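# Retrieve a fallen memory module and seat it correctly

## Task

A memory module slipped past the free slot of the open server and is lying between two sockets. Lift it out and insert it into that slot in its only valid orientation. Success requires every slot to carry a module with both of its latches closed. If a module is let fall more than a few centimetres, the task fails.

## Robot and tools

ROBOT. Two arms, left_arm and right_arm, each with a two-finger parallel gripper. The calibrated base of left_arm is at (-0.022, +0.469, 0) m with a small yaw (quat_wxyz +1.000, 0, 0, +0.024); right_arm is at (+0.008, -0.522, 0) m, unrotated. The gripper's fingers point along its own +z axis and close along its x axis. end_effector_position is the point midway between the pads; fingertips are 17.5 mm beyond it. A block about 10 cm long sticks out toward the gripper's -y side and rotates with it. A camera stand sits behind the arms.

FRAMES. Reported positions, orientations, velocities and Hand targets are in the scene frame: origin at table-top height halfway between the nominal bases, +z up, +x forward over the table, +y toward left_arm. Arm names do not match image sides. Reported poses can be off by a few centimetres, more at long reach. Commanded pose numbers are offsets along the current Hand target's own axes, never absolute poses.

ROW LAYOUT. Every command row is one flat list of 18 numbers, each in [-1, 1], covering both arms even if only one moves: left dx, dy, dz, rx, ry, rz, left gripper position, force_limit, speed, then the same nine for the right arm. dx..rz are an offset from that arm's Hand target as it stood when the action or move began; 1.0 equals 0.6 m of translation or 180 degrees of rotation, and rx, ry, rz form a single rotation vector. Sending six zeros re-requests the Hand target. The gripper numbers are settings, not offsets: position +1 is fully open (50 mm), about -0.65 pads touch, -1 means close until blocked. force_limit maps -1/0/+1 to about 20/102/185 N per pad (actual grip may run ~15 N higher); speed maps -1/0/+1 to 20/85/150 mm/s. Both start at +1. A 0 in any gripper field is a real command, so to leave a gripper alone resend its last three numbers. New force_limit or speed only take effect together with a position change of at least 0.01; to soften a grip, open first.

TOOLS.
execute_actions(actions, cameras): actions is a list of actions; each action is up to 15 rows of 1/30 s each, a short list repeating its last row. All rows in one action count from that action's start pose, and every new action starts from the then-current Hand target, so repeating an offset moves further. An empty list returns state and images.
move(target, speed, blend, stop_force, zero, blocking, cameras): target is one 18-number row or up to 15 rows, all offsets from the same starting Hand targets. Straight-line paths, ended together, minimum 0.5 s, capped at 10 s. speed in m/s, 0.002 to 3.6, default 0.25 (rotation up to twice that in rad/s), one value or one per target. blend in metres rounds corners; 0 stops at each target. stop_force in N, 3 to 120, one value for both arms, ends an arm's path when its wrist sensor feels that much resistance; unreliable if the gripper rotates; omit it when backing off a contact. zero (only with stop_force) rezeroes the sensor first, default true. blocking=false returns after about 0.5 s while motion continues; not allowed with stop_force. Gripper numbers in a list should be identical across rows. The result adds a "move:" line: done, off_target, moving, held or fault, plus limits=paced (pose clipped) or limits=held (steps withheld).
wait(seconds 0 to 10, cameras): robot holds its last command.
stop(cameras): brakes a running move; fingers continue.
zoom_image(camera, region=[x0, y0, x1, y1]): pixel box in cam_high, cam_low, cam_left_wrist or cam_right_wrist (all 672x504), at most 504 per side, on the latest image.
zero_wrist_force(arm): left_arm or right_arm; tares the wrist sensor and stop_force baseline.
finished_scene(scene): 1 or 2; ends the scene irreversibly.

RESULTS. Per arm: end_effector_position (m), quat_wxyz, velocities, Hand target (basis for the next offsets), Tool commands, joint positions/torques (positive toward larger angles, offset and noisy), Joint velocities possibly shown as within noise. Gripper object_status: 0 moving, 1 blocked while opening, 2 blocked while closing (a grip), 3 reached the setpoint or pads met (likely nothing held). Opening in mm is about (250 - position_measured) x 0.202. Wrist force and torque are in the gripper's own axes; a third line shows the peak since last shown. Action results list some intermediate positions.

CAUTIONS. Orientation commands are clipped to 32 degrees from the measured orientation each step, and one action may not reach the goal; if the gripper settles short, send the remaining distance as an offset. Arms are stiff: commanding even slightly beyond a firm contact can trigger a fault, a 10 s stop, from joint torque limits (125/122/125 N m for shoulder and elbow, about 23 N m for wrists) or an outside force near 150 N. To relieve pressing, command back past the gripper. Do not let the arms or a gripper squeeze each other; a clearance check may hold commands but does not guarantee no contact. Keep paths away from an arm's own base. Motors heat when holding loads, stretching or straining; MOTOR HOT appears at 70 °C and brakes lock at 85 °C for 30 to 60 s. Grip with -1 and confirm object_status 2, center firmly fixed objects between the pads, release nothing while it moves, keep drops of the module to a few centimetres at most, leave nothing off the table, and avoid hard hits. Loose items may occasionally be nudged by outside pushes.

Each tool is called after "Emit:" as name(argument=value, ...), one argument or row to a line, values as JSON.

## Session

Emit:
execute_actions(
  actions=[],
)

Scene clock: 0.00 s.
left_arm: end_effector_position=(+0.6006, -0.2387, +0.1906) position_measured=3 object_status=3 end_effector_quat_wxyz=(+0.369, -0.056, +0.871, -0.319) | right_arm: end_effector_position=(+0.3579, -0.3524, +0.2545) position_measured=3 object_status=3 end_effector_quat_wxyz=(+0.260, +0.130, +0.891, -0.350)
Joint positions: left_arm=[-1.142 -0.716 1.244 -3.072 -1.196 -2.592] | right_arm=[4.398 -1.469 -1.943 -2.019 0.967 0.207]
Joint velocities: within noise
Joint torques (N m): no reading
Wrist force (N): no reading
Wrist torque (N m): no reading
Wrist force, peak (N): no reading
Hand target: left_arm +0.6006, -0.2387, +0.1906; +0.369, -0.056, +0.871, -0.319 | right_arm +0.3579, -0.3524, +0.2545; +0.260, +0.130, +0.891, -0.350
Tool commands: left_gripper/position=+1.0 left_gripper/force_limit=+1.0 left_gripper/speed=+1.0 right_gripper/position=+1.0 right_gripper/force_limit=+1.0 right_gripper/speed=+1.0
camera_calibration:
cam_left_wrist: T_world_to_cam=[[-0.719474, -0.343206, -0.603794, 0.474171], [-0.129556, 0.920432, -0.36881, 0.382619], [0.682329, -0.187124, -0.706691, -0.19229], [0, 0, 0, 1]] pos_world=[0.521929, -0.225418, 0.291526]
cam_right_wrist: T_world_to_cam=[[-0.825812, 0.0459674, -0.562069, 0.466941], [0.259635, 0.915752, -0.306574, 0.321961], [0.500623, -0.399105, -0.768174, 0.0106197], [0, 0, 0, 1]] pos_world=[0.296697, -0.312062, 0.369315]

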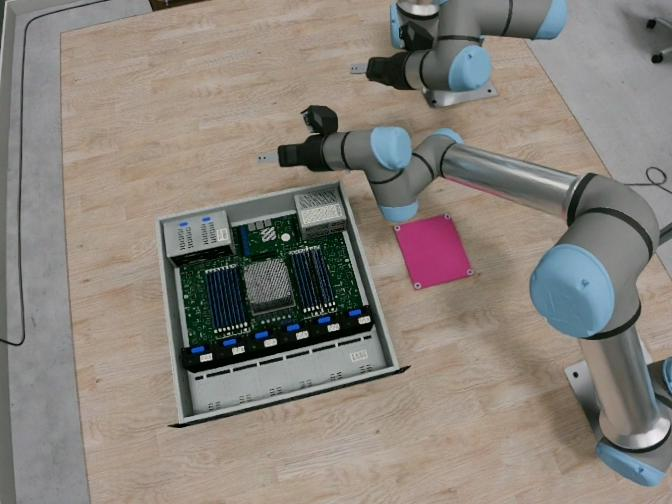

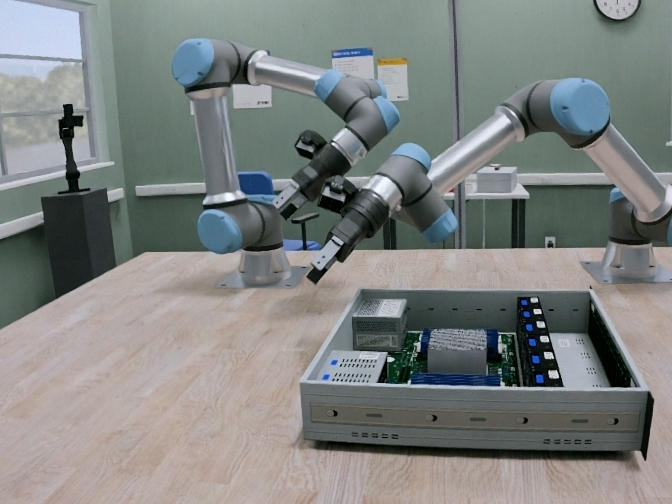

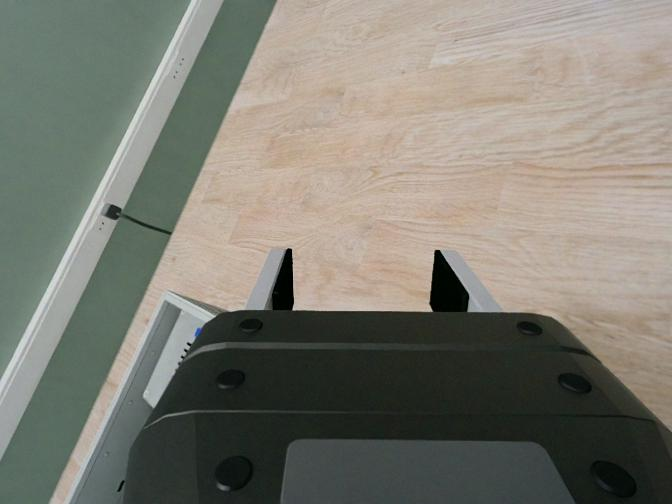

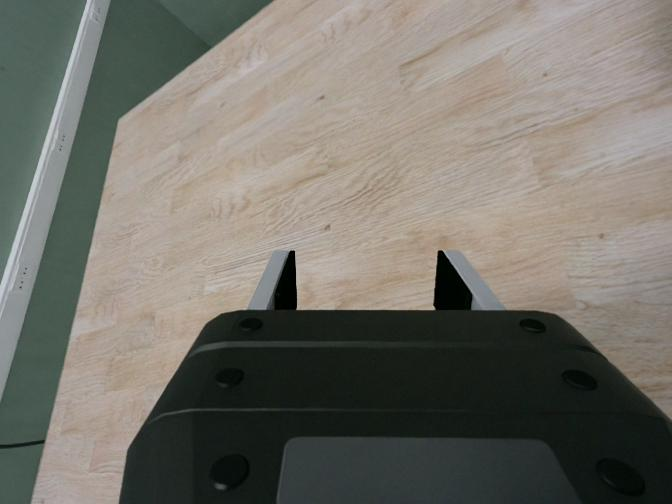

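Emit:
zoom_image(
  camera="cam_high",
  region=[180, 230, 290, 350],
)

Emit:
zoom_image(
  camera="cam_high",
  region=[270, 230, 370, 340],
)

Emit:
zoom_image(
  camera="cam_low",
  region=[380, 310, 540, 400],
)

Scaled by 4.200 from the camera's 672x504 image, which has a finer 960x720 frame.

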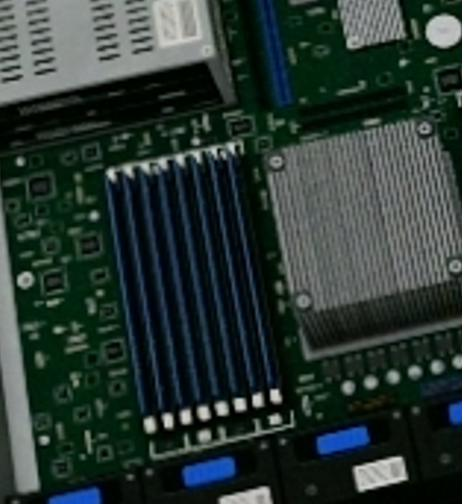

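Scaled by 4.582 from the camera's 672x504 image, which has a finer 960x720 frame.

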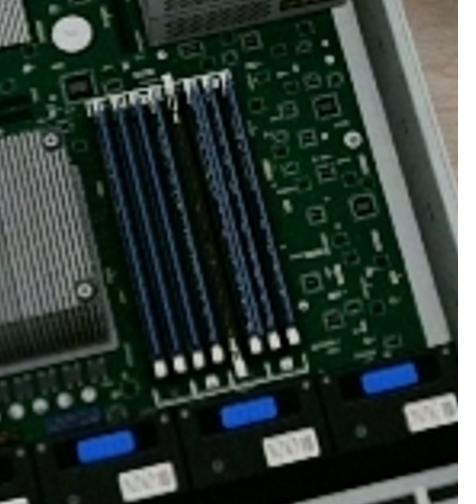

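Scaled by 3.150 from the camera's 672x504 image, which has a finer 960x720 frame.

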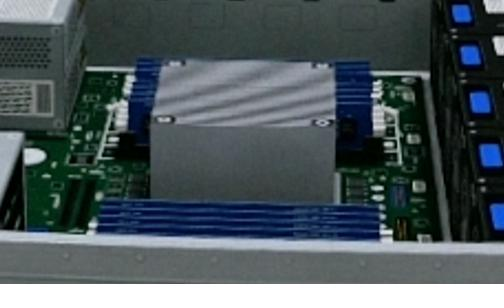

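Emit:
move(
  target=[
    [-0.1214,-0.1194,-0.1047,0,0,0,1,1,1, 0,0,0,0,0,0,1,1,1],
    [-0.2527,0.1241,-0.2936,-0.2125,0.2458,0.0373,1,1,1, 0,0,0,0,0,0,1,1,1],
  ],
  speed=[0.2,0.3],
  blend=[0.03,0],
  cameras=["cam_left_wrist"],
)

Scene clock: 53.93 s.
left_arm: end_effector_position=(+0.6004, -0.2384, +0.2847) position_measured=3 object_status=3 end_effector_quat_wxyz=(+0.369, -0.056, +0.871, -0.320) | right_arm: end_effector_position=(+0.3579, -0.3524, +0.2545) position_measured=3 object_status=3 end_effector_quat_wxyz=(+0.260, +0.130, +0.891, -0.350)
Joint positions: left_arm=[-1.142 -0.817 1.168 -2.896 -1.196 -2.592] | right_arm=[4.398 -1.469 -1.943 -2.019 0.967 0.207]
Joint torques (N m): left_arm=[4.24 -49.46 -16.63 -6.56 0.67 0.3] | right_arm=[-0.24 17.22 21.47 0.97 -1.01 -0.06]
Wrist force (N): left_arm=[-0.4 -0.4 -1.0] | right_arm=[0.4 0.1 -0.1]
Wrist torque (N m): left_arm=[-0.03 0.05 -0.07] | right_arm=[0.01 -0.06 -0.01]
Wrist force, peak (N): left_arm=[-6.7 -8.8 -6.4] | right_arm=[0.0 0.0 -0.5]
Hand target: left_arm +0.6004, -0.2384, +0.2845; +0.369, -0.056, +0.871, -0.320 (not the last commanded pose) | right_arm +0.3579, -0.3524, +0.2545; +0.260, +0.130, +0.891, -0.350
Off the commanded pose: left_arm 0.205 m, 59 deg | right_arm 0.000 m, 0 deg.
move: held (left_arm; a check stopped the path); path passed 0 of 2 targets; limits=held
pose unreachable (left arm): on one or more control steps of this call, first in action 0 (counted from 0), this arm could not follow its commanded pose, so it was not sent that pose on those steps. It may still have moved: this result reports where it is.
cause: moving toward the commanded pose would bring a part of the arm too close to another arm (a part of this arm just beyond joint 3 (elbow) and a part of the right arm just beyond its joint 5 (wrist 2), 15 mm apart when this arm was first held).
camera_calibration:
cam_left_wrist: T_world_to_cam=[[-0.719194, -0.343413, -0.604009, 0.530813], [-0.129125, 0.920233, -0.369456, 0.416875], [0.682705, -0.187718, -0.70617, -0.12618], [0, 0, 0, 1]] pos_world=[0.52173, -0.22502, 0.385528]
Images, in order (width x height): cam_left_wrist 672x504.

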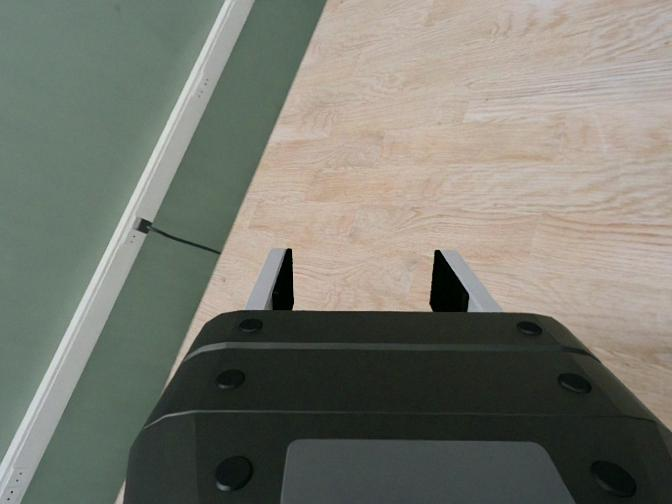

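Emit:
move(
  target=[0,0,0,0,0,0,1,1,1, -0.0309,-0.1988,0.1521,-0.2308,0.1714,-0.0857,1,1,1],
  speed=0.25,
)

Scene clock: 65.87 s.
left_arm: end_effector_position=(+0.6004, -0.2384, +0.2845) position_measured=3 object_status=3 end_effector_quat_wxyz=(+0.369, -0.056, +0.871, -0.320) | right_arm: end_effector_position=(+0.3581, -0.5025, +0.2744) position_measured=3 object_status=3 end_effector_quat_wxyz=(+0.000, +0.000, +1.000, -0.001)
Joint positions: left_arm=[-1.142 -0.817 1.169 -2.896 -1.196 -2.592] | right_arm=[3.589 -1.166 -2.026 -1.521 1.569 -1.123]
Joint torques (N m): left_arm=[-1.91 -44.4 -14.66 -7.27 1.49 0.28] | right_arm=[-6.04 16.35 15.94 5.7 1.8 -1.09]
Wrist force (N): left_arm=[-0.1 0.1 -0.4] | right_arm=[-0.2 0.3 -2.6]
Wrist torque (N m): left_arm=[0.03 0.03 -0.06] | right_arm=[0.07 0.12 0.19]
Wrist force, peak (N): left_arm=[-0.4 -0.4 -0.7] | right_arm=[-0.2 -5.8 -3.3]
Hand target: left_arm +0.6004, -0.2384, +0.2845; +0.369, -0.056, +0.871, -0.320 | right_arm +0.3581, -0.5024, +0.2744; +0.000, +0.000, +1.000, -0.001
Off the commanded pose: left_arm 0.000 m, 0 deg | right_arm 0.000 m, 0 deg.
move: done

Emit:
move(
  target=[-0.1484,0.3011,-0.2188,-0.2125,0.2458,0.0373,1,1,1, 0,0,0,0,0,0,1,1,1],
  speed=0.3,
  cameras=["cam_left_wrist","cam_high"],
)

Scene clock: 73.00 s.
left_arm: end_effector_position=(+0.6008, +0.0014, +0.2991) position_measured=3 object_status=3 end_effector_quat_wxyz=(+0.000, +0.001, +1.000, +0.000) | right_arm: end_effector_position=(+0.3581, -0.5024, +0.2744) position_measured=3 object_status=3 end_effector_quat_wxyz=(+0.000, +0.000, +1.000, -0.001)
Joint positions: left_arm=[-0.864 -0.841 0.638 -1.369 -1.571 -2.386] | right_arm=[3.589 -1.166 -2.026 -1.521 1.569 -1.123]
Joint torques (N m): left_arm=[2.37 -78.1 -33.04 -0.32 0.68 0.94] | right_arm=[-4.08 18.24 15.2 5.58 1.01 1.07]
Wrist force (N): left_arm=[-0.6 3.6 -1.0] | right_arm=[-0.1 0.5 -2.5]
Wrist torque (N m): left_arm=[0.64 -0.15 -0.22] | right_arm=[0.10 0.10 0.19]
Wrist force, peak (N): left_arm=[-3.8 8.4 -0.9] | right_arm=[0.0 0.4 -2.9]
Hand target: left_arm +0.6007, +0.0015, +0.2993; +0.000, +0.001, +1.000, +0.000 | right_arm +0.3581, -0.5024, +0.2744; +0.000, +0.000, +1.000, -0.001
Off the commanded pose: left_arm 0.000 m, 0 deg | right_arm 0.000 m, 0 deg.
move: done
camera_calibration:
cam_left_wrist: T_world_to_cam=[[-0.999946, -0.0090585, -0.0051564, 0.611213], [-0.0103217, 0.929446, 0.368814, -0.0907168], [0.00145169, 0.368847, -0.929489, 0.404109], [0, 0, 0, 1]] pos_world=[0.609657, -0.0592013, 0.412224]
Images, in order (width x height): cam_high 672x504, cam_left_wrist 672x504.

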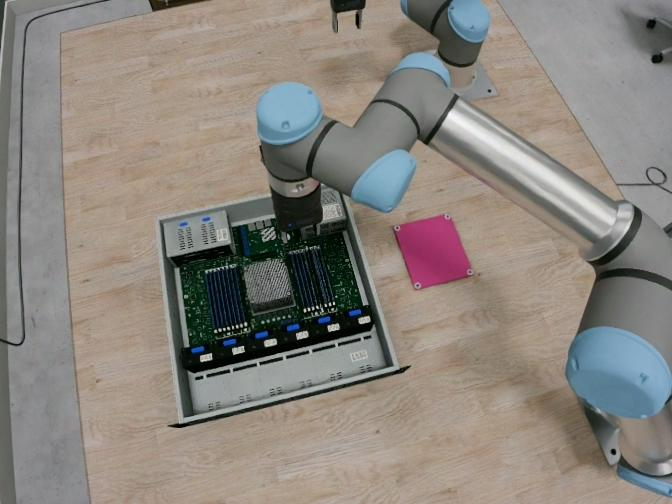

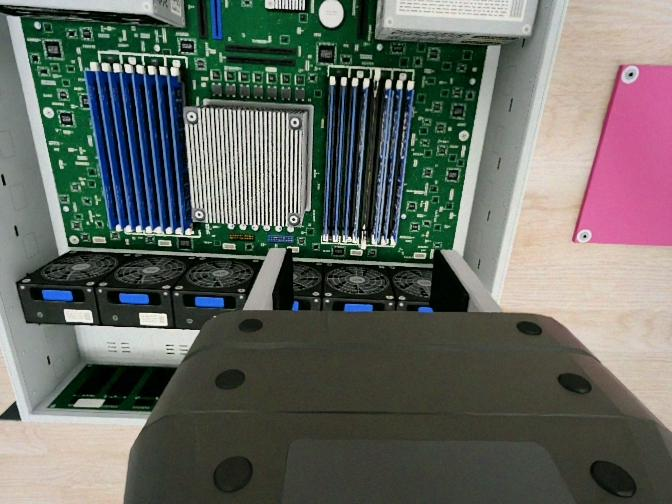

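Emit:
zoom_image(
  camera="cam_left_wrist",
  region=[310, 55, 430, 155],
)

Emit:
zoom_image(
  camera="cam_left_wrist",
  region=[310, 155, 430, 255],
)

Emit:
zoom_image(
  camera="cam_left_wrist",
  region=[70, 40, 210, 250],
)

Scaled by 4.200 from the camera's 672x504 image, which has a finer 960x720 frame.

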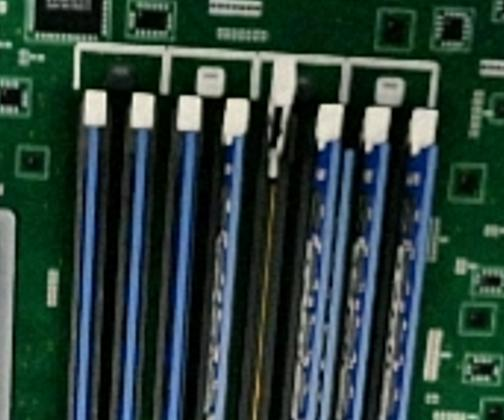

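Scaled by 4.200 from the camera's 672x504 image, which has a finer 960x720 frame.

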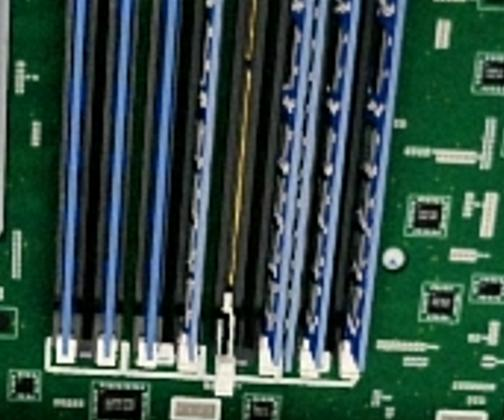

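Scaled by 2.400 from the camera's 672x504 image, which has a finer 960x720 frame.

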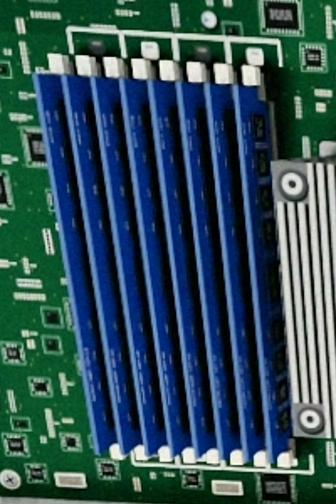

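Emit:
move(
  target=[
    [0.0952,0.1373,0.15,0,0,0.0139,1,-0.5,0, 0,0,0,0,0,0,1,-0.7,0],
    [0.0952,0.1373,0.3155,0,0,0.0139,1,-0.5,0, 0,0,0,0,0,0,1,-0.7,0],
  ],
  speed=[0.2,0.15],
  blend=[0.02,0],
  cameras=["cam_left_wrist"],
)

Emit:
zoom_image(
  camera="cam_left_wrist",
  region=[230, 150, 370, 310],
)

Scene clock: 161.77 s.
left_arm: end_effector_position=(+0.5437, +0.0839, +0.1098) position_measured=3 object_status=3 end_effector_quat_wxyz=(+0.000, +0.022, +1.000, +0.000) | right_arm: end_effector_position=(+0.3581, -0.5024, +0.2744) position_measured=3 object_status=3 end_effector_quat_wxyz=(+0.000, +0.000, +1.000, -0.001)
Joint positions: left_arm=[-0.842 -1.043 1.466 -1.994 -1.571 -2.32] | right_arm=[3.589 -1.166 -2.026 -1.521 1.569 -1.123]
Joint torques (N m): left_arm=[-1.54 -66.88 -30.21 -3.02 0 1.02] | right_arm=[2.54 17.42 15.12 5.51 -0.61 0.99]
Wrist force (N): left_arm=[-0.8 3.4 -1.0] | right_arm=[-0.1 0.2 -2.5]
Wrist torque (N m): left_arm=[0.61 -0.11 -0.23] | right_arm=[0.05 0.09 0.19]
Wrist force, peak (N): left_arm=[0.8 5.3 1.1] | right_arm=[-0.3 0.4 -3.0]
Hand target: left_arm +0.5438, +0.0839, +0.1099; +0.000, +0.022, +1.000, +0.000 | right_arm +0.3581, -0.5024, +0.2744; +0.000, +0.000, +1.000, -0.001
Off the commanded pose: left_arm 0.000 m, 0 deg | right_arm 0.000 m, 0 deg.
move: done; blend cut to 0 m at target 1
camera_calibration:
cam_left_wrist: T_world_to_cam=[[-0.999384, 0.0347368, -0.00489823, 0.549926], [0.0304774, 0.928889, 0.369101, -0.120243], [0.0173713, 0.368724, -0.929376, 0.189211], [0, 0, 0, 1]] pos_world=[0.549965, 0.0228234, 0.222924]
Images, in order (width x height): cam_left_wrist 672x504.

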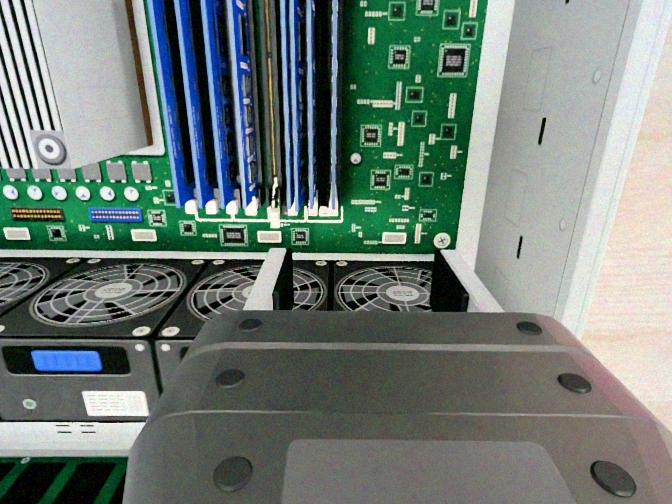

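Scaled by 3.150 from the camera's 672x504 image, which has a finer 960x720 frame.

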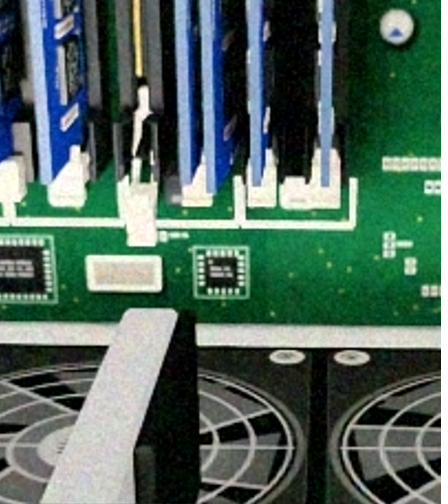

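Emit:
zoom_image(
  camera="cam_left_wrist",
  region=[260, 160, 350, 240],
)

Scaled by 5.600 from the camera's 672x504 image, which has a finer 960x720 frame.

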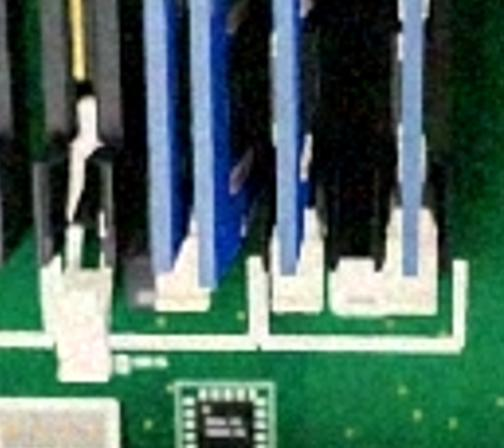

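Emit:
move(
  target=[-0.0013,-0.0047,0.065,0,0,0,1,-0.5,0, 0,0,0,0,0,0,1,-0.7,0],
  speed=0.06,
  stop_force=10,
  cameras=["cam_left_wrist"],
)

Emit:
zoom_image(
  camera="cam_left_wrist",
  region=[230, 200, 330, 290],
)

Scene clock: 192.93 s.
left_arm: end_effector_position=(+0.5444, +0.0810, +0.0709) position_measured=3 object_status=3 end_effector_quat_wxyz=(+0.000, +0.022, +1.000, +0.000) | right_arm: end_effector_position=(+0.3581, -0.5024, +0.2744) position_measured=3 object_status=3 end_effector_quat_wxyz=(+0.000, +0.000, +1.000, -0.001)
Joint positions: left_arm=[-0.844 -0.997 1.502 -2.076 -1.571 -2.322] | right_arm=[3.589 -1.166 -2.026 -1.521 1.569 -1.123]
Joint torques (N m): left_arm=[3 -69.09 -35.54 -0.2 0.67 1.14] | right_arm=[6.33 16.71 15.78 5.6 -1.92 0.89]
Wrist force (N): left_arm=[-0.9 3.6 -1.2] | right_arm=[0.0 0.5 -2.3]
Wrist torque (N m): left_arm=[0.64 -0.08 -0.23] | right_arm=[0.10 0.08 0.19]
Wrist force, peak (N): left_arm=[-0.9 3.4 -2.9] | right_arm=[0.0 0.4 -2.9]
Hand target: left_arm +0.5444, +0.0810, +0.0709; +0.000, +0.022, +1.000, +0.000 | right_arm +0.3581, -0.5024, +0.2744; +0.000, +0.000, +1.000, -0.001
Off the commanded pose: left_arm 0.000 m, 0 deg | right_arm 0.000 m, 0 deg.
move: done
camera_calibration:
cam_left_wrist: T_world_to_cam=[[-0.999384, 0.0347166, -0.00512681, 0.550575], [0.0303782, 0.928973, 0.368899, -0.103215], [0.0175696, 0.368516, -0.929455, 0.153988], [0, 0, 0, 1]] pos_world=[0.550666, 0.0200226, 0.184024]
Images, in order (width x height): cam_left_wrist 672x504.

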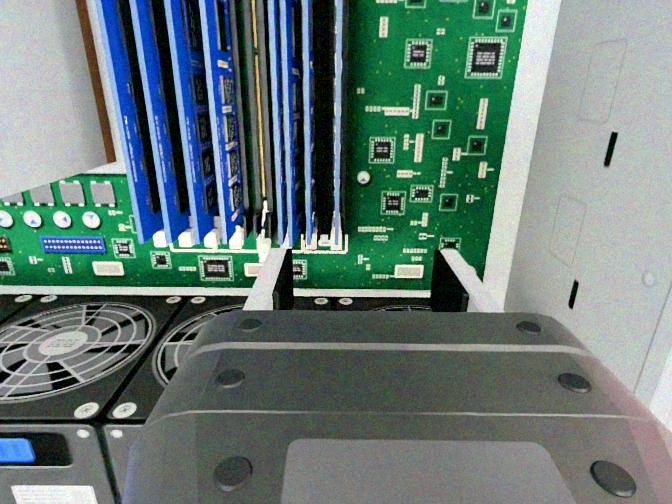

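Scaled by 5.040 from the camera's 672x504 image, which has a finer 960x720 frame.

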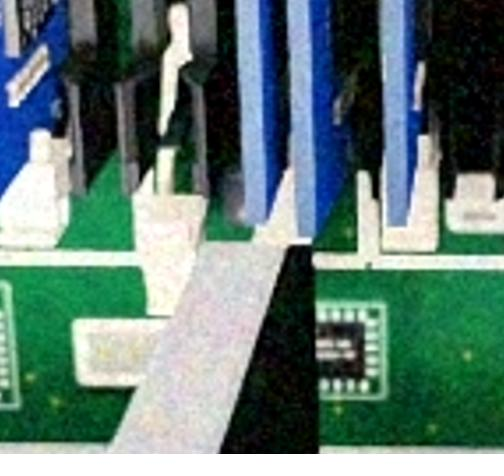

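Emit:
move(
  target=[0,0,0.028,0,0,0,1,-0.5,0, 0,0,0,0,0,0,1,-0.7,0],
  speed=0.015,
  stop_force=25,
)

Emit:
move(
  target=[0,0,-0.05,0,0,0,1,-0.5,0, 0,0,0,0,0,0,1,-0.7,0],
  speed=0.1,
  cameras=["cam_left_wrist"],
)

Emit:
zoom_image(
  camera="cam_left_wrist",
  region=[230, 160, 350, 260],
)

Scene clock: 215.70 s.
left_arm: end_effector_position=(+0.5445, +0.0810, +0.0566) position_measured=3 object_status=3 end_effector_quat_wxyz=(+0.000, +0.022, +1.000, +0.000) | right_arm: end_effector_position=(+0.3581, -0.5024, +0.2744) position_measured=3 object_status=3 end_effector_quat_wxyz=(+0.000, +0.000, +1.000, -0.001)
Joint positions: left_arm=[-0.844 -0.981 1.516 -2.107 -1.571 -2.322] | right_arm=[3.589 -1.166 -2.026 -1.521 1.569 -1.123]
Joint torques (N m): left_arm=[4.94 -48.51 -21.98 2.25 -1.88 1.08] | right_arm=[6.11 16.21 15.25 5.52 -1.98 0.81]
Wrist force (N): left_arm=[-1.2 6.5 -24.9] | right_arm=[-0.1 0.2 -2.2]
Wrist torque (N m): left_arm=[0.87 -0.81 -0.30] | right_arm=[0.05 0.09 0.19]
Wrist force, peak (N): left_arm=[3.9 12.8 -40.9] | right_arm=[-0.1 0.4 -2.9]
Hand target: left_arm +0.5445, +0.0810, +0.0566; +0.000, +0.022, +1.000, +0.000 (not the last commanded pose) | right_arm +0.3581, -0.5024, +0.2744; +0.000, +0.000, +1.000, -0.001
Off the commanded pose: left_arm 0.002 m, 0 deg | right_arm 0.000 m, 0 deg.
move: contact (left_arm)

Scene clock: 216.50 s.
left_arm: end_effector_position=(+0.5446, +0.0809, +0.0868) position_measured=3 object_status=3 end_effector_quat_wxyz=(+0.000, +0.022, +1.000, +0.000) | right_arm: end_effector_position=(+0.3581, -0.5024, +0.2744) position_measured=3 object_status=3 end_effector_quat_wxyz=(+0.000, +0.000, +1.000, -0.001)
Joint positions: left_arm=[-0.844 -1.015 1.485 -2.043 -1.571 -2.322] | right_arm=[3.589 -1.166 -2.026 -1.521 1.569 -1.123]
Joint torques (N m): left_arm=[4.8 -36.69 -12.8 -6.64 0.77 0.8] | right_arm=[6.13 15.86 15.4 5.57 -1.97 0.82]
Wrist force (N): left_arm=[-1.0 3.4 -0.7] | right_arm=[0.0 0.6 -2.6]
Wrist torque (N m): left_arm=[0.62 -0.08 -0.23] | right_arm=[0.13 0.07 0.19]
Wrist force, peak (N): left_arm=[-1.1 6.0 -24.3] | right_arm=[-0.2 0.3 -2.9]
Hand target: left_arm +0.5445, +0.0810, +0.0866; +0.000, +0.022, +1.000, +0.000 | right_arm +0.3581, -0.5024, +0.2744; +0.000, +0.000, +1.000, -0.001
Off the commanded pose: left_arm 0.000 m, 0 deg | right_arm 0.000 m, 0 deg.
move: done
camera_calibration:
cam_left_wrist: T_world_to_cam=[[-0.999381, 0.0347039, -0.0056808, 0.550868], [0.0301694, 0.929125, 0.368532, -0.108897], [0.0180677, 0.368133, -0.929598, 0.168527], [0, 0, 0, 1]] pos_world=[0.550768, 0.0200211, 0.199923]
Images, in order (width x height): cam_left_wrist 672x504.

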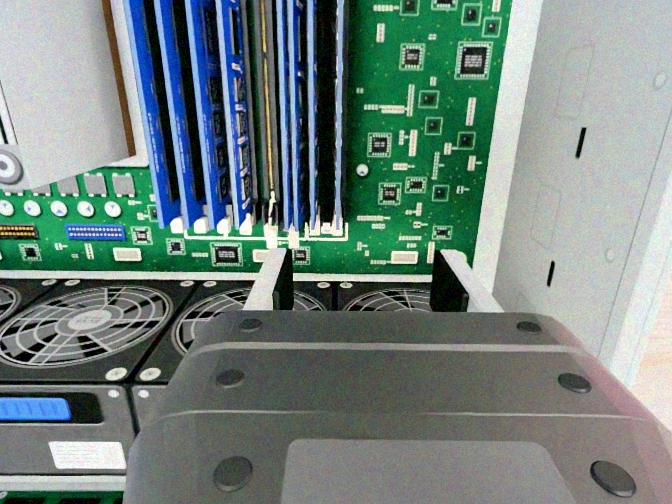

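Scaled by 4.200 from the camera's 672x504 image, which has a finer 960x720 frame.

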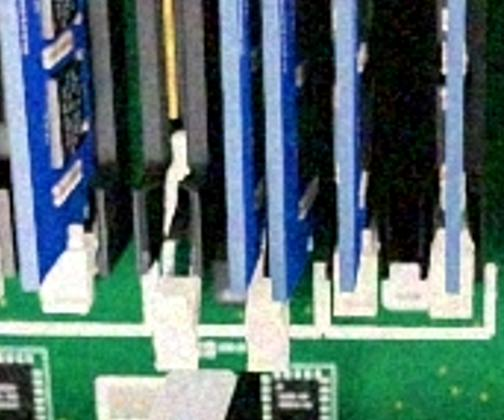

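Emit:
move(
  target=[
    [0.0167,0,0,0,0,0,1,-0.5,0, 0,0,0,0,0,0,1,-0.7,0],
    [0.0167,0,0.0265,0,0,0,1,-0.5,0, 0,0,0,0,0,0,1,-0.7,0],
  ],
  speed=0.06,
  cameras=["cam_left_wrist"],
)

Emit:
zoom_image(
  camera="cam_left_wrist",
  region=[230, 200, 330, 290],
)

Scene clock: 232.00 s.
left_arm: end_effector_position=(+0.5344, +0.0815, +0.0704) position_measured=3 object_status=3 end_effector_quat_wxyz=(+0.000, +0.022, +1.000, +0.000) | right_arm: end_effector_position=(+0.3581, -0.5024, +0.2744) position_measured=3 object_status=3 end_effector_quat_wxyz=(+0.000, +0.000, +1.000, -0.001)
Joint positions: left_arm=[-0.854 -1.015 1.532 -2.089 -1.571 -2.332] | right_arm=[3.589 -1.166 -2.026 -1.521 1.569 -1.123]
Joint torques (N m): left_arm=[7.36 -67.75 -35.34 -0.29 0.68 1.17] | right_arm=[6.28 15.62 15.31 5.46 -1.9 0.68]
Wrist force (N): left_arm=[-0.9 3.7 -0.9] | right_arm=[0.0 0.5 -2.8]
Wrist torque (N m): left_arm=[0.66 -0.09 -0.10] | right_arm=[0.10 0.08 0.19]
Wrist force, peak (N): left_arm=[-1.0 3.2 -3.1] | right_arm=[0.1 0.7 -3.0]
Hand target: left_arm +0.5345, +0.0814, +0.0707; +0.000, +0.022, +1.000, +0.000 | right_arm +0.3581, -0.5024, +0.2744; +0.000, +0.000, +1.000, -0.001
Off the commanded pose: left_arm 0.000 m, 0 deg | right_arm 0.000 m, 0 deg.
move: done
camera_calibration:
cam_left_wrist: T_world_to_cam=[[-0.999384, 0.0347168, -0.00512726, 0.540562], [0.0303776, 0.92896, 0.368933, -0.103197], [0.0175712, 0.36855, -0.929442, 0.153511], [0, 0, 0, 1]] pos_world=[0.540666, 0.0205227, 0.183524]
Images, in order (width x height): cam_left_wrist 672x504.

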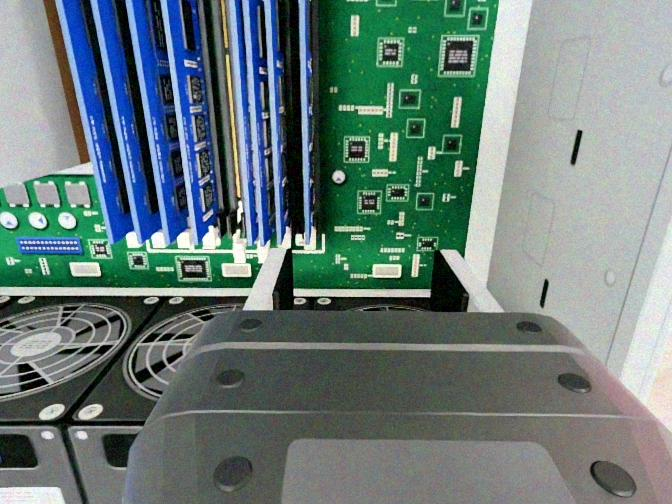

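Scaled by 5.040 from the camera's 672x504 image, which has a finer 960x720 frame.

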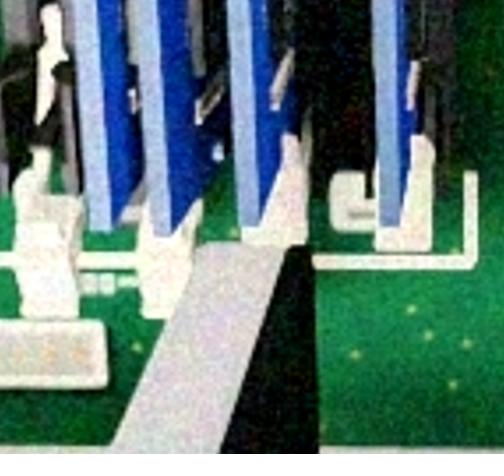

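Emit:
move(
  target=[0,0,0.028,0,0,0,1,-0.5,0, 0,0,0,0,0,0,1,-0.7,0],
  speed=0.015,
  stop_force=25,
)

Emit:
move(
  target=[0,0,-0.06,0,0,0,1,-0.5,0, 0,0,0,0,0,0,1,-0.7,0],
  speed=0.1,
  cameras=["cam_left_wrist"],
)

Emit:
zoom_image(
  camera="cam_left_wrist",
  region=[210, 150, 330, 250],
)

Scene clock: 240.47 s.
left_arm: end_effector_position=(+0.5346, +0.0814, +0.0565) position_measured=3 object_status=3 end_effector_quat_wxyz=(+0.000, +0.022, +1.000, +0.000) | right_arm: end_effector_position=(+0.3581, -0.5024, +0.2744) position_measured=3 object_status=3 end_effector_quat_wxyz=(+0.000, +0.000, +1.000, -0.001)
Joint positions: left_arm=[-0.854 -0.998 1.545 -2.119 -1.571 -2.332] | right_arm=[3.589 -1.166 -2.026 -1.521 1.569 -1.123]
Joint torques (N m): left_arm=[4.37 -48.72 -22.37 2.26 -1.41 0.92] | right_arm=[5.97 15.36 16.25 5.57 -1.95 0.66]
Wrist force (N): left_arm=[-1.1 5.1 -23.3] | right_arm=[-0.1 0.5 -2.6]
Wrist torque (N m): left_arm=[0.79 -0.82 -0.14] | right_arm=[0.11 0.09 0.18]
Wrist force, peak (N): left_arm=[4.0 12.9 -39.8] | right_arm=[-0.1 0.4 -2.9]
Hand target: left_arm +0.5346, +0.0814, +0.0565; +0.000, +0.022, +1.000, +0.000 (not the last commanded pose) | right_arm +0.3581, -0.5024, +0.2744; +0.000, +0.000, +1.000, -0.001
Off the commanded pose: left_arm 0.003 m, 0 deg | right_arm 0.000 m, 0 deg.
move: contact (left_arm)

Scene clock: 241.27 s.
left_arm: end_effector_position=(+0.5346, +0.0814, +0.0927) position_measured=3 object_status=3 end_effector_quat_wxyz=(+0.001, +0.022, +1.000, +0.000) | right_arm: end_effector_position=(+0.3581, -0.5024, +0.2744) position_measured=3 object_status=3 end_effector_quat_wxyz=(+0.000, +0.000, +1.000, -0.001)
Joint positions: left_arm=[-0.854 -1.04 1.508 -2.041 -1.571 -2.332] | right_arm=[3.589 -1.166 -2.026 -1.521 1.569 -1.123]
Joint torques (N m): left_arm=[4.47 -36.02 -13.46 -6.7 -0.71 0.96] | right_arm=[6.34 14.9 15.66 5.53 -1.94 0.63]
Wrist force (N): left_arm=[-1.0 3.5 -1.0] | right_arm=[0.1 0.4 -2.6]
Wrist torque (N m): left_arm=[0.61 -0.08 -0.09] | right_arm=[0.09 0.08 0.19]
Wrist force, peak (N): left_arm=[-1.3 5.4 -23.0] | right_arm=[-0.2 0.6 -2.7]
Hand target: left_arm +0.5345, +0.0814, +0.0925; +0.000, +0.022, +1.000, +0.000 | right_arm +0.3581, -0.5024, +0.2744; +0.000, +0.000, +1.000, -0.001
Off the commanded pose: left_arm 0.000 m, 0 deg | right_arm 0.000 m, 0 deg.
move: done
camera_calibration:
cam_left_wrist: T_world_to_cam=[[-0.999383, 0.0346472, -0.00581254, 0.540924], [0.0300705, 0.929175, 0.368414, -0.111101], [0.0181654, 0.368012, -0.929644, 0.174097], [0, 0, 0, 1]] pos_world=[0.540769, 0.0204206, 0.205923]
Images, in order (width x height): cam_left_wrist 672x504.

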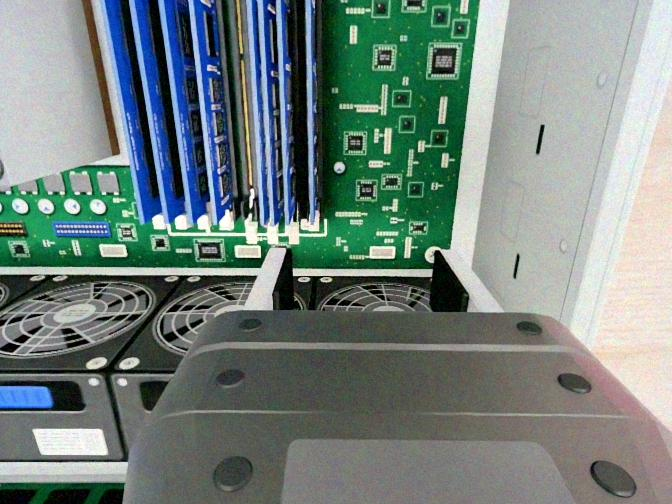

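Scaled by 4.200 from the camera's 672x504 image, which has a finer 960x720 frame.

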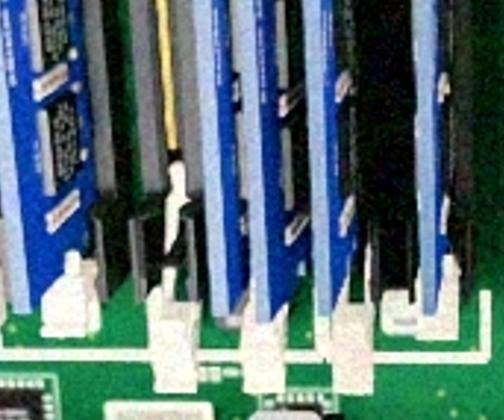

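Emit:
move(
  target=[
    [0,0,-0.2,0,0,0,-1,-0.5,0, 0,0,0,0,0,0,1,-0.7,0],
    [-0.1207,0.1893,-0.3292,0,0,0,-1,-0.5,0, 0,0,0,0,0,0,1,-0.7,0],
    [-0.1207,0.1893,-0.3292,0,0,0,-1,-0.5,0, -0.3048,0.7157,0.0407,0,0,0.0139,1,-0.7,0],
  ],
  speed=[0.2,0.2,0.25],
  blend=[0.03,0,0],
  cameras=["cam_right_wrist"],
)

Scene clock: 263.30 s.
left_arm: end_effector_position=(+0.6118, +0.1918, +0.2901) position_measured=252 object_status=3 end_effector_quat_wxyz=(+0.000, +0.022, +1.000, +0.000) | right_arm: end_effector_position=(+0.5410, -0.0731, +0.2496) position_measured=3 object_status=3 end_effector_quat_wxyz=(+0.000, +0.022, +1.000, -0.001)
Joint positions: left_arm=[-0.654 -1.116 1.103 -1.56 -1.571 -2.132] | right_arm=[4.035 -2.043 -1.181 -1.489 1.569 -0.634]
Joint torques (N m): left_arm=[6.86 -67.31 -38.22 -0.23 0.75 1.03] | right_arm=[-2.59 33.78 33.31 5.05 1.78 0.26]
Wrist force (N): left_arm=[-0.5 3.8 -0.2] | right_arm=[0.0 0.3 -2.5]
Wrist torque (N m): left_arm=[0.67 -0.16 -0.22] | right_arm=[0.09 0.08 0.07]
Wrist force, peak (N): left_arm=[-2.5 10.6 -1.5] | right_arm=[3.8 7.3 -2.6]
Hand target: left_arm +0.6118, +0.1918, +0.2901; +0.000, +0.022, +1.000, +0.000 | right_arm +0.5410, -0.0731, +0.2496; +0.000, +0.022, +1.000, -0.001
Off the commanded pose: left_arm 0.000 m, 0 deg | right_arm 0.000 m, 0 deg.
move: done
camera_calibration:
cam_right_wrist: T_world_to_cam=[[-0.998775, 0.0483755, -0.0104269, 0.558498], [0.0418319, 0.9379, 0.344376, -0.0258107], [0.0264387, 0.343517, -0.938774, 0.380137], [0, 0, 0, 1]] pos_world=[0.548843, -0.133394, 0.371575]
Images, in order (width x height): cam_right_wrist 672x504.

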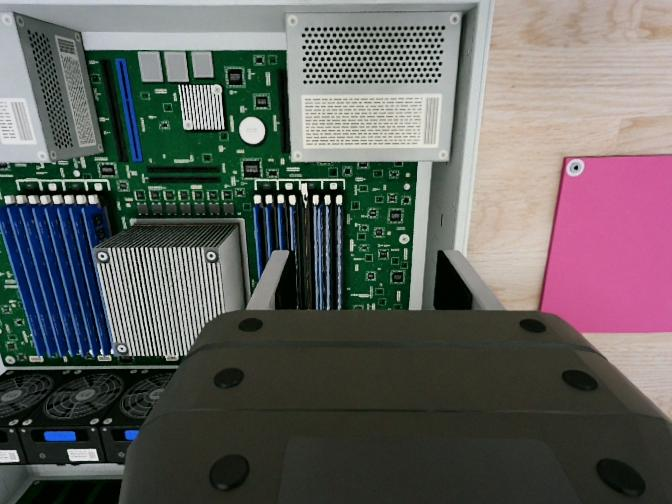

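Emit:
move(
  target=[0,0,0,0,0,0,-1,-0.5,0, 0,0,0.242,0,0,0,1,-0.7,0],
  speed=0.15,
  cameras=["cam_right_wrist"],
)

Emit:
zoom_image(
  camera="cam_right_wrist",
  region=[220, 180, 350, 310],
)

Scene clock: 273.07 s.
left_arm: end_effector_position=(+0.6118, +0.1918, +0.2901) position_measured=252 object_status=3 end_effector_quat_wxyz=(+0.000, +0.022, +1.000, +0.000) | right_arm: end_effector_position=(+0.5411, -0.0733, +0.1043) position_measured=3 object_status=3 end_effector_quat_wxyz=(+0.000, +0.022, +1.000, -0.001)
Joint positions: left_arm=[-0.654 -1.116 1.103 -1.56 -1.571 -2.132] | right_arm=[4.035 -2.131 -1.428 -1.154 1.569 -0.634]
Joint torques (N m): left_arm=[7.17 -67.17 -35.68 -0.48 0.79 0.96] | right_arm=[-5.75 60.96 23.35 3.6 -1.91 -1.06]
Wrist force (N): left_arm=[-0.5 4.0 0.0] | right_arm=[0.1 0.5 -2.6]
Wrist torque (N m): left_arm=[0.71 -0.15 -0.22] | right_arm=[0.12 0.06 0.07]
Wrist force, peak (N): left_arm=[-0.4 4.2 -0.4] | right_arm=[-0.2 0.1 -5.4]
Hand target: left_arm +0.6118, +0.1918, +0.2901; +0.000, +0.022, +1.000, +0.000 | right_arm +0.5412, -0.0733, +0.1044; +0.000, +0.022, +1.000, -0.001
Off the commanded pose: left_arm 0.000 m, 0 deg | right_arm 0.000 m, 0 deg.
move: done
camera_calibration:
cam_right_wrist: T_world_to_cam=[[-0.998776, 0.0483975, -0.0102168, 0.557144], [0.0419298, 0.937962, 0.344193, 0.0243076], [0.026241, 0.343343, -0.938843, 0.243863], [0, 0, 0, 1]] pos_world=[0.549044, -0.133493, 0.226275]
Images, in order (width x height): cam_right_wrist 672x504.

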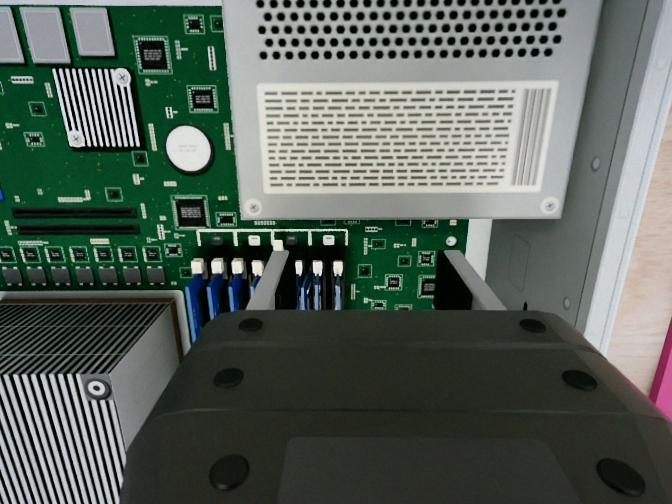

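Scaled by 3.877 from the camera's 672x504 image, which has a finer 960x720 frame.

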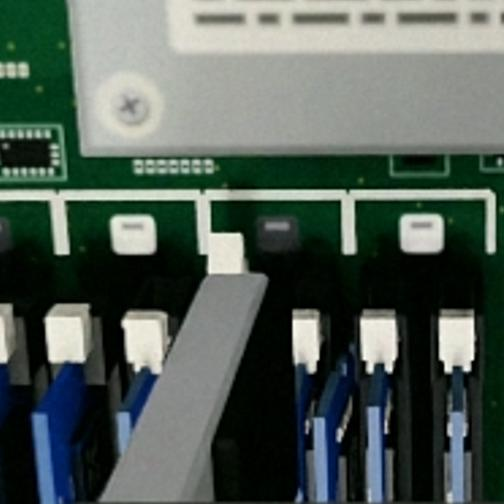

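Emit:
move(
  target=[0,0,0,0,0,0,-1,-0.5,0, 0.0018,0,0.0347,0,0,0,1,-0.7,0],
  speed=0.06,
  cameras=["cam_right_wrist"],
)

Emit:
zoom_image(
  camera="cam_right_wrist",
  region=[230, 220, 340, 320],
)

Scene clock: 282.97 s.
left_arm: end_effector_position=(+0.6118, +0.1918, +0.2901) position_measured=252 object_status=3 end_effector_quat_wxyz=(+0.000, +0.022, +1.000, +0.000) | right_arm: end_effector_position=(+0.5400, -0.0733, +0.0832) position_measured=3 object_status=3 end_effector_quat_wxyz=(+0.000, +0.022, +1.000, -0.001) end_effector_velocity=(-0.001, -0.001, +0.000) end_effector_angular_velocity=(-0.004, +0.004, +0.000)
Joint positions: left_arm=[-0.654 -1.116 1.103 -1.56 -1.571 -2.132] | right_arm=[4.036 -2.151 -1.455 -1.107 1.569 -0.633]
Joint velocities: left_arm=[within noise] | right_arm=[0 0.002 0 -0.007 0 0]
Joint torques (N m): left_arm=[6.67 -66.9 -33.73 -0.62 0.69 1.02] | right_arm=[4.58 62.38 31.06 0.17 -1.77 0.82]
Wrist force (N): left_arm=[-0.4 3.7 0.1] | right_arm=[0.0 0.6 -2.4]
Wrist torque (N m): left_arm=[0.65 -0.17 -0.22] | right_arm=[0.12 0.07 0.08]
Wrist force, peak (N): left_arm=[-0.6 4.3 -0.1] | right_arm=[0.0 0.6 -3.7]
Hand target: left_arm +0.6118, +0.1918, +0.2901; +0.000, +0.022, +1.000, +0.000 | right_arm +0.5401, -0.0733, +0.0835; +0.000, +0.022, +1.000, -0.001
Off the commanded pose: left_arm 0.000 m, 0 deg | right_arm 0.000 m, 0 deg.
move: done
camera_calibration:
cam_right_wrist: T_world_to_cam=[[-0.998776, 0.0483958, -0.0102159, 0.555831], [0.0419294, 0.937974, 0.344161, 0.03159], [0.0262381, 0.343311, -0.938855, 0.224176], [0, 0, 0, 1]] pos_world=[0.547944, -0.133492, 0.205275]
Images, in order (width x height): cam_right_wrist 672x504.

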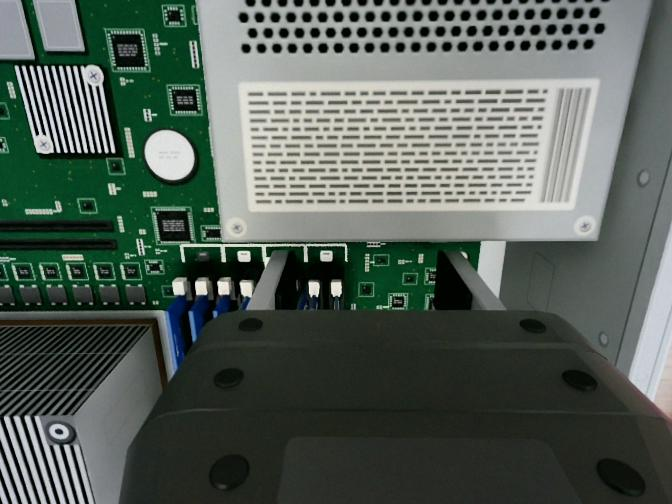

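Scaled by 4.582 from the camera's 672x504 image, which has a finer 960x720 frame.

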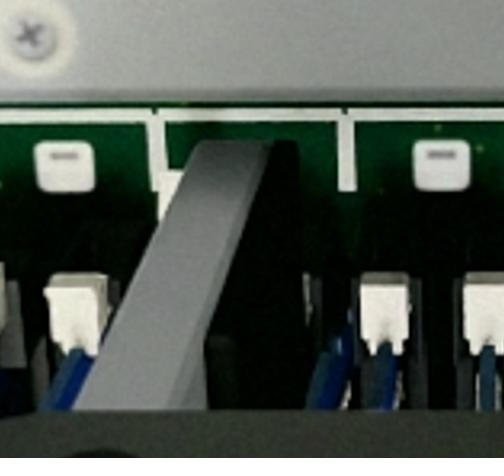

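Emit:
move(
  target=[0,0,0,0,0,0,-1,-0.5,0, 0,-0.0045,0.01,0,0,0,1,-0.7,0],
  speed=0.03,
  cameras=["cam_right_wrist"],
)

Emit:
zoom_image(
  camera="cam_right_wrist",
  region=[230, 220, 340, 320],
)

Scene clock: 296.20 s.
left_arm: end_effector_position=(+0.6118, +0.1918, +0.2901) position_measured=252 object_status=3 end_effector_quat_wxyz=(+0.000, +0.022, +1.000, +0.000) | right_arm: end_effector_position=(+0.5400, -0.0760, +0.0774) position_measured=3 object_status=3 end_effector_quat_wxyz=(+0.000, +0.022, +1.000, -0.001)
Joint positions: left_arm=[-0.654 -1.116 1.103 -1.56 -1.571 -2.132] | right_arm=[4.033 -2.153 -1.468 -1.092 1.569 -0.635]
Joint torques (N m): left_arm=[7.02 -66.66 -31.73 -0.81 0.68 0.93] | right_arm=[-2.36 32.13 28 2.25 -1.56 -0.57]
Wrist force (N): left_arm=[-0.4 3.7 -0.1] | right_arm=[-0.2 0.6 -2.7]
Wrist torque (N m): left_arm=[0.66 -0.17 -0.22] | right_arm=[0.13 0.10 0.08]
Wrist force, peak (N): left_arm=[-0.3 4.2 0.0] | right_arm=[0.0 0.4 -3.1]
Hand target: left_arm +0.6118, +0.1918, +0.2901; +0.000, +0.022, +1.000, +0.000 | right_arm +0.5400, -0.0760, +0.0775; +0.000, +0.022, +1.000, -0.001
Off the commanded pose: left_arm 0.000 m, 0 deg | right_arm 0.000 m, 0 deg.
move: done
camera_calibration:
cam_right_wrist: T_world_to_cam=[[-0.998775, 0.0483759, -0.0104283, 0.555844], [0.0418308, 0.937888, 0.344408, 0.0362452], [0.0264416, 0.34355, -0.938762, 0.219504], [0, 0, 0, 1]] pos_world=[0.547843, -0.136294, 0.199375]
Images, in order (width x height): cam_right_wrist 672x504.

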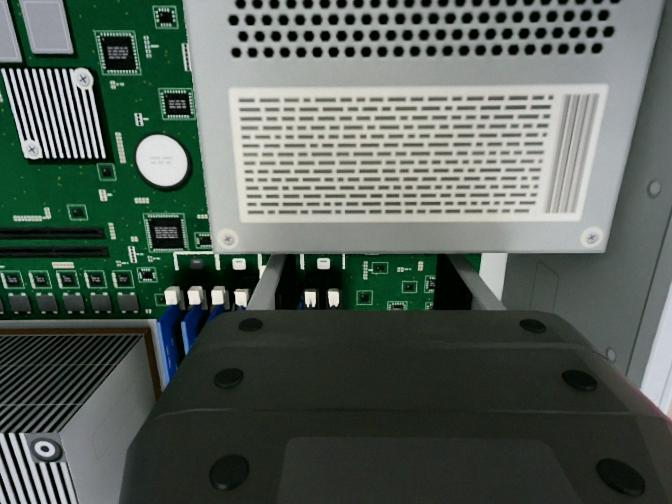

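Scaled by 4.582 from the camera's 672x504 image, which has a finer 960x720 frame.

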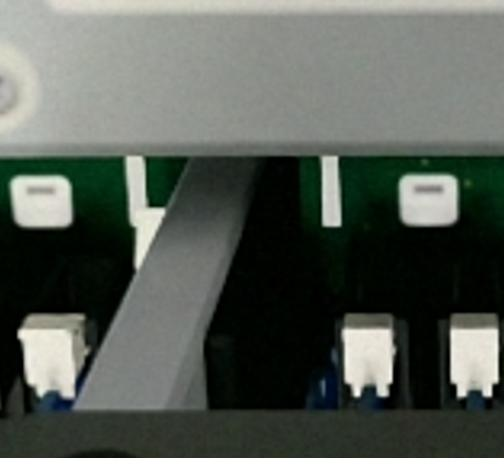

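Emit:
move(
  target=[0,0,0,0,0,0,-1,-0.5,0, 0,0,0.037,0,0,0,1,-0.7,0],
  speed=0.015,
  stop_force=25,
)

Emit:
move(
  target=[
    [0,0,0,0,0,0,-1,-0.5,0, 0,0,-0.08,0,0,0,1,-0.7,0],
    [0,0,0,0,0,0,-1,-0.5,0, 0,0,-0.12,0,0,0,1,-0.7,0],
  ],
  speed=0.12,
  blend=[0.02,0],
  cameras=["cam_right_wrist"],
)

Emit:
zoom_image(
  camera="cam_right_wrist",
  region=[220, 180, 370, 310],
)

Scene clock: 306.93 s.
left_arm: end_effector_position=(+0.6118, +0.1918, +0.2901) position_measured=252 object_status=3 end_effector_quat_wxyz=(+0.000, +0.022, +1.000, +0.000) | right_arm: end_effector_position=(+0.5400, -0.0760, +0.0553) position_measured=3 object_status=3 end_effector_quat_wxyz=(+0.000, +0.022, +1.000, -0.001)
Joint positions: left_arm=[-0.654 -1.116 1.103 -1.56 -1.571 -2.132] | right_arm=[4.033 -2.178 -1.49 -1.045 1.569 -0.635]
Joint torques (N m): left_arm=[6.73 -66.46 -28.99 -1.08 0.56 0.82] | right_arm=[-5.81 61.96 29.99 0.16 -1.9 -1.11]
Wrist force (N): left_arm=[-0.6 3.8 -0.1] | right_arm=[-0.3 0.0 -2.8]
Wrist torque (N m): left_arm=[0.67 -0.14 -0.22] | right_arm=[0.03 0.13 0.08]
Wrist force, peak (N): left_arm=[-0.4 4.3 -0.2] | right_arm=[0.0 0.7 -3.5]
Hand target: left_arm +0.6118, +0.1918, +0.2901; +0.000, +0.022, +1.000, +0.000 | right_arm +0.5400, -0.0760, +0.0553; +0.000, +0.022, +1.000, -0.001
Off the commanded pose: left_arm 0.000 m, 0 deg | right_arm 0.000 m, 0 deg.
move: done

Scene clock: 307.97 s.
left_arm: end_effector_position=(+0.6118, +0.1918, +0.2901) position_measured=252 object_status=3 end_effector_quat_wxyz=(+0.000, +0.022, +1.000, +0.000) | right_arm: end_effector_position=(+0.5400, -0.0759, +0.1274) position_measured=3 object_status=3 end_effector_quat_wxyz=(+0.001, +0.022, +1.000, -0.001)
Joint positions: left_arm=[-0.654 -1.116 1.103 -1.56 -1.571 -2.132] | right_arm=[4.034 -2.104 -1.408 -1.201 1.569 -0.635]
Joint torques (N m): left_arm=[6.99 -66.75 -28.11 -1.19 0.58 0.86] | right_arm=[6.09 28.28 18.02 3.88 -1.3 1.05]
Wrist force (N): left_arm=[-0.4 4.1 -0.2] | right_arm=[0.0 0.4 -2.5]
Wrist torque (N m): left_arm=[0.71 -0.17 -0.21] | right_arm=[0.11 0.08 0.08]
Wrist force, peak (N): left_arm=[-0.7 4.1 -0.1] | right_arm=[0.0 0.4 -4.8]
Hand target: left_arm +0.6118, +0.1918, +0.2901; +0.000, +0.022, +1.000, +0.000 | right_arm +0.5399, -0.0759, +0.1273; +0.000, +0.022, +1.000, -0.001
Off the commanded pose: left_arm 0.000 m, 0 deg | right_arm 0.000 m, 0 deg.
move: done; blend cut to 0.012 m at target 1
camera_calibration:
cam_right_wrist: T_world_to_cam=[[-0.99877, 0.0484429, -0.0106057, 0.556406], [0.0418276, 0.93782, 0.344592, 0.0187505], [0.0266393, 0.343724, -0.938693, 0.266366], [0, 0, 0, 1]] pos_world=[0.547842, -0.136095, 0.249475]
Images, in order (width x height): cam_right_wrist 672x504.

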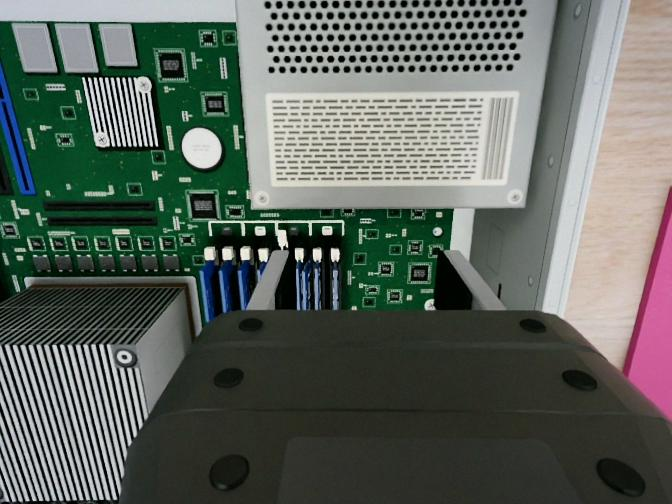

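Scaled by 3.360 from the camera's 672x504 image, which has a finer 960x720 frame.

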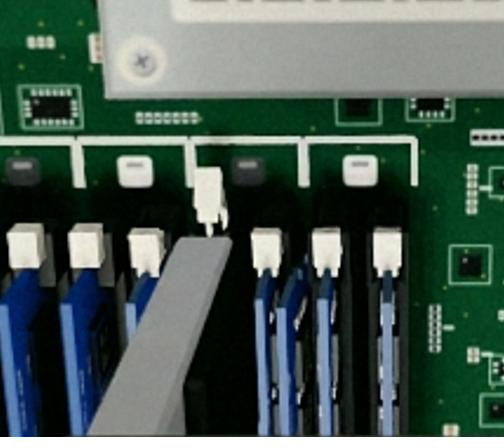

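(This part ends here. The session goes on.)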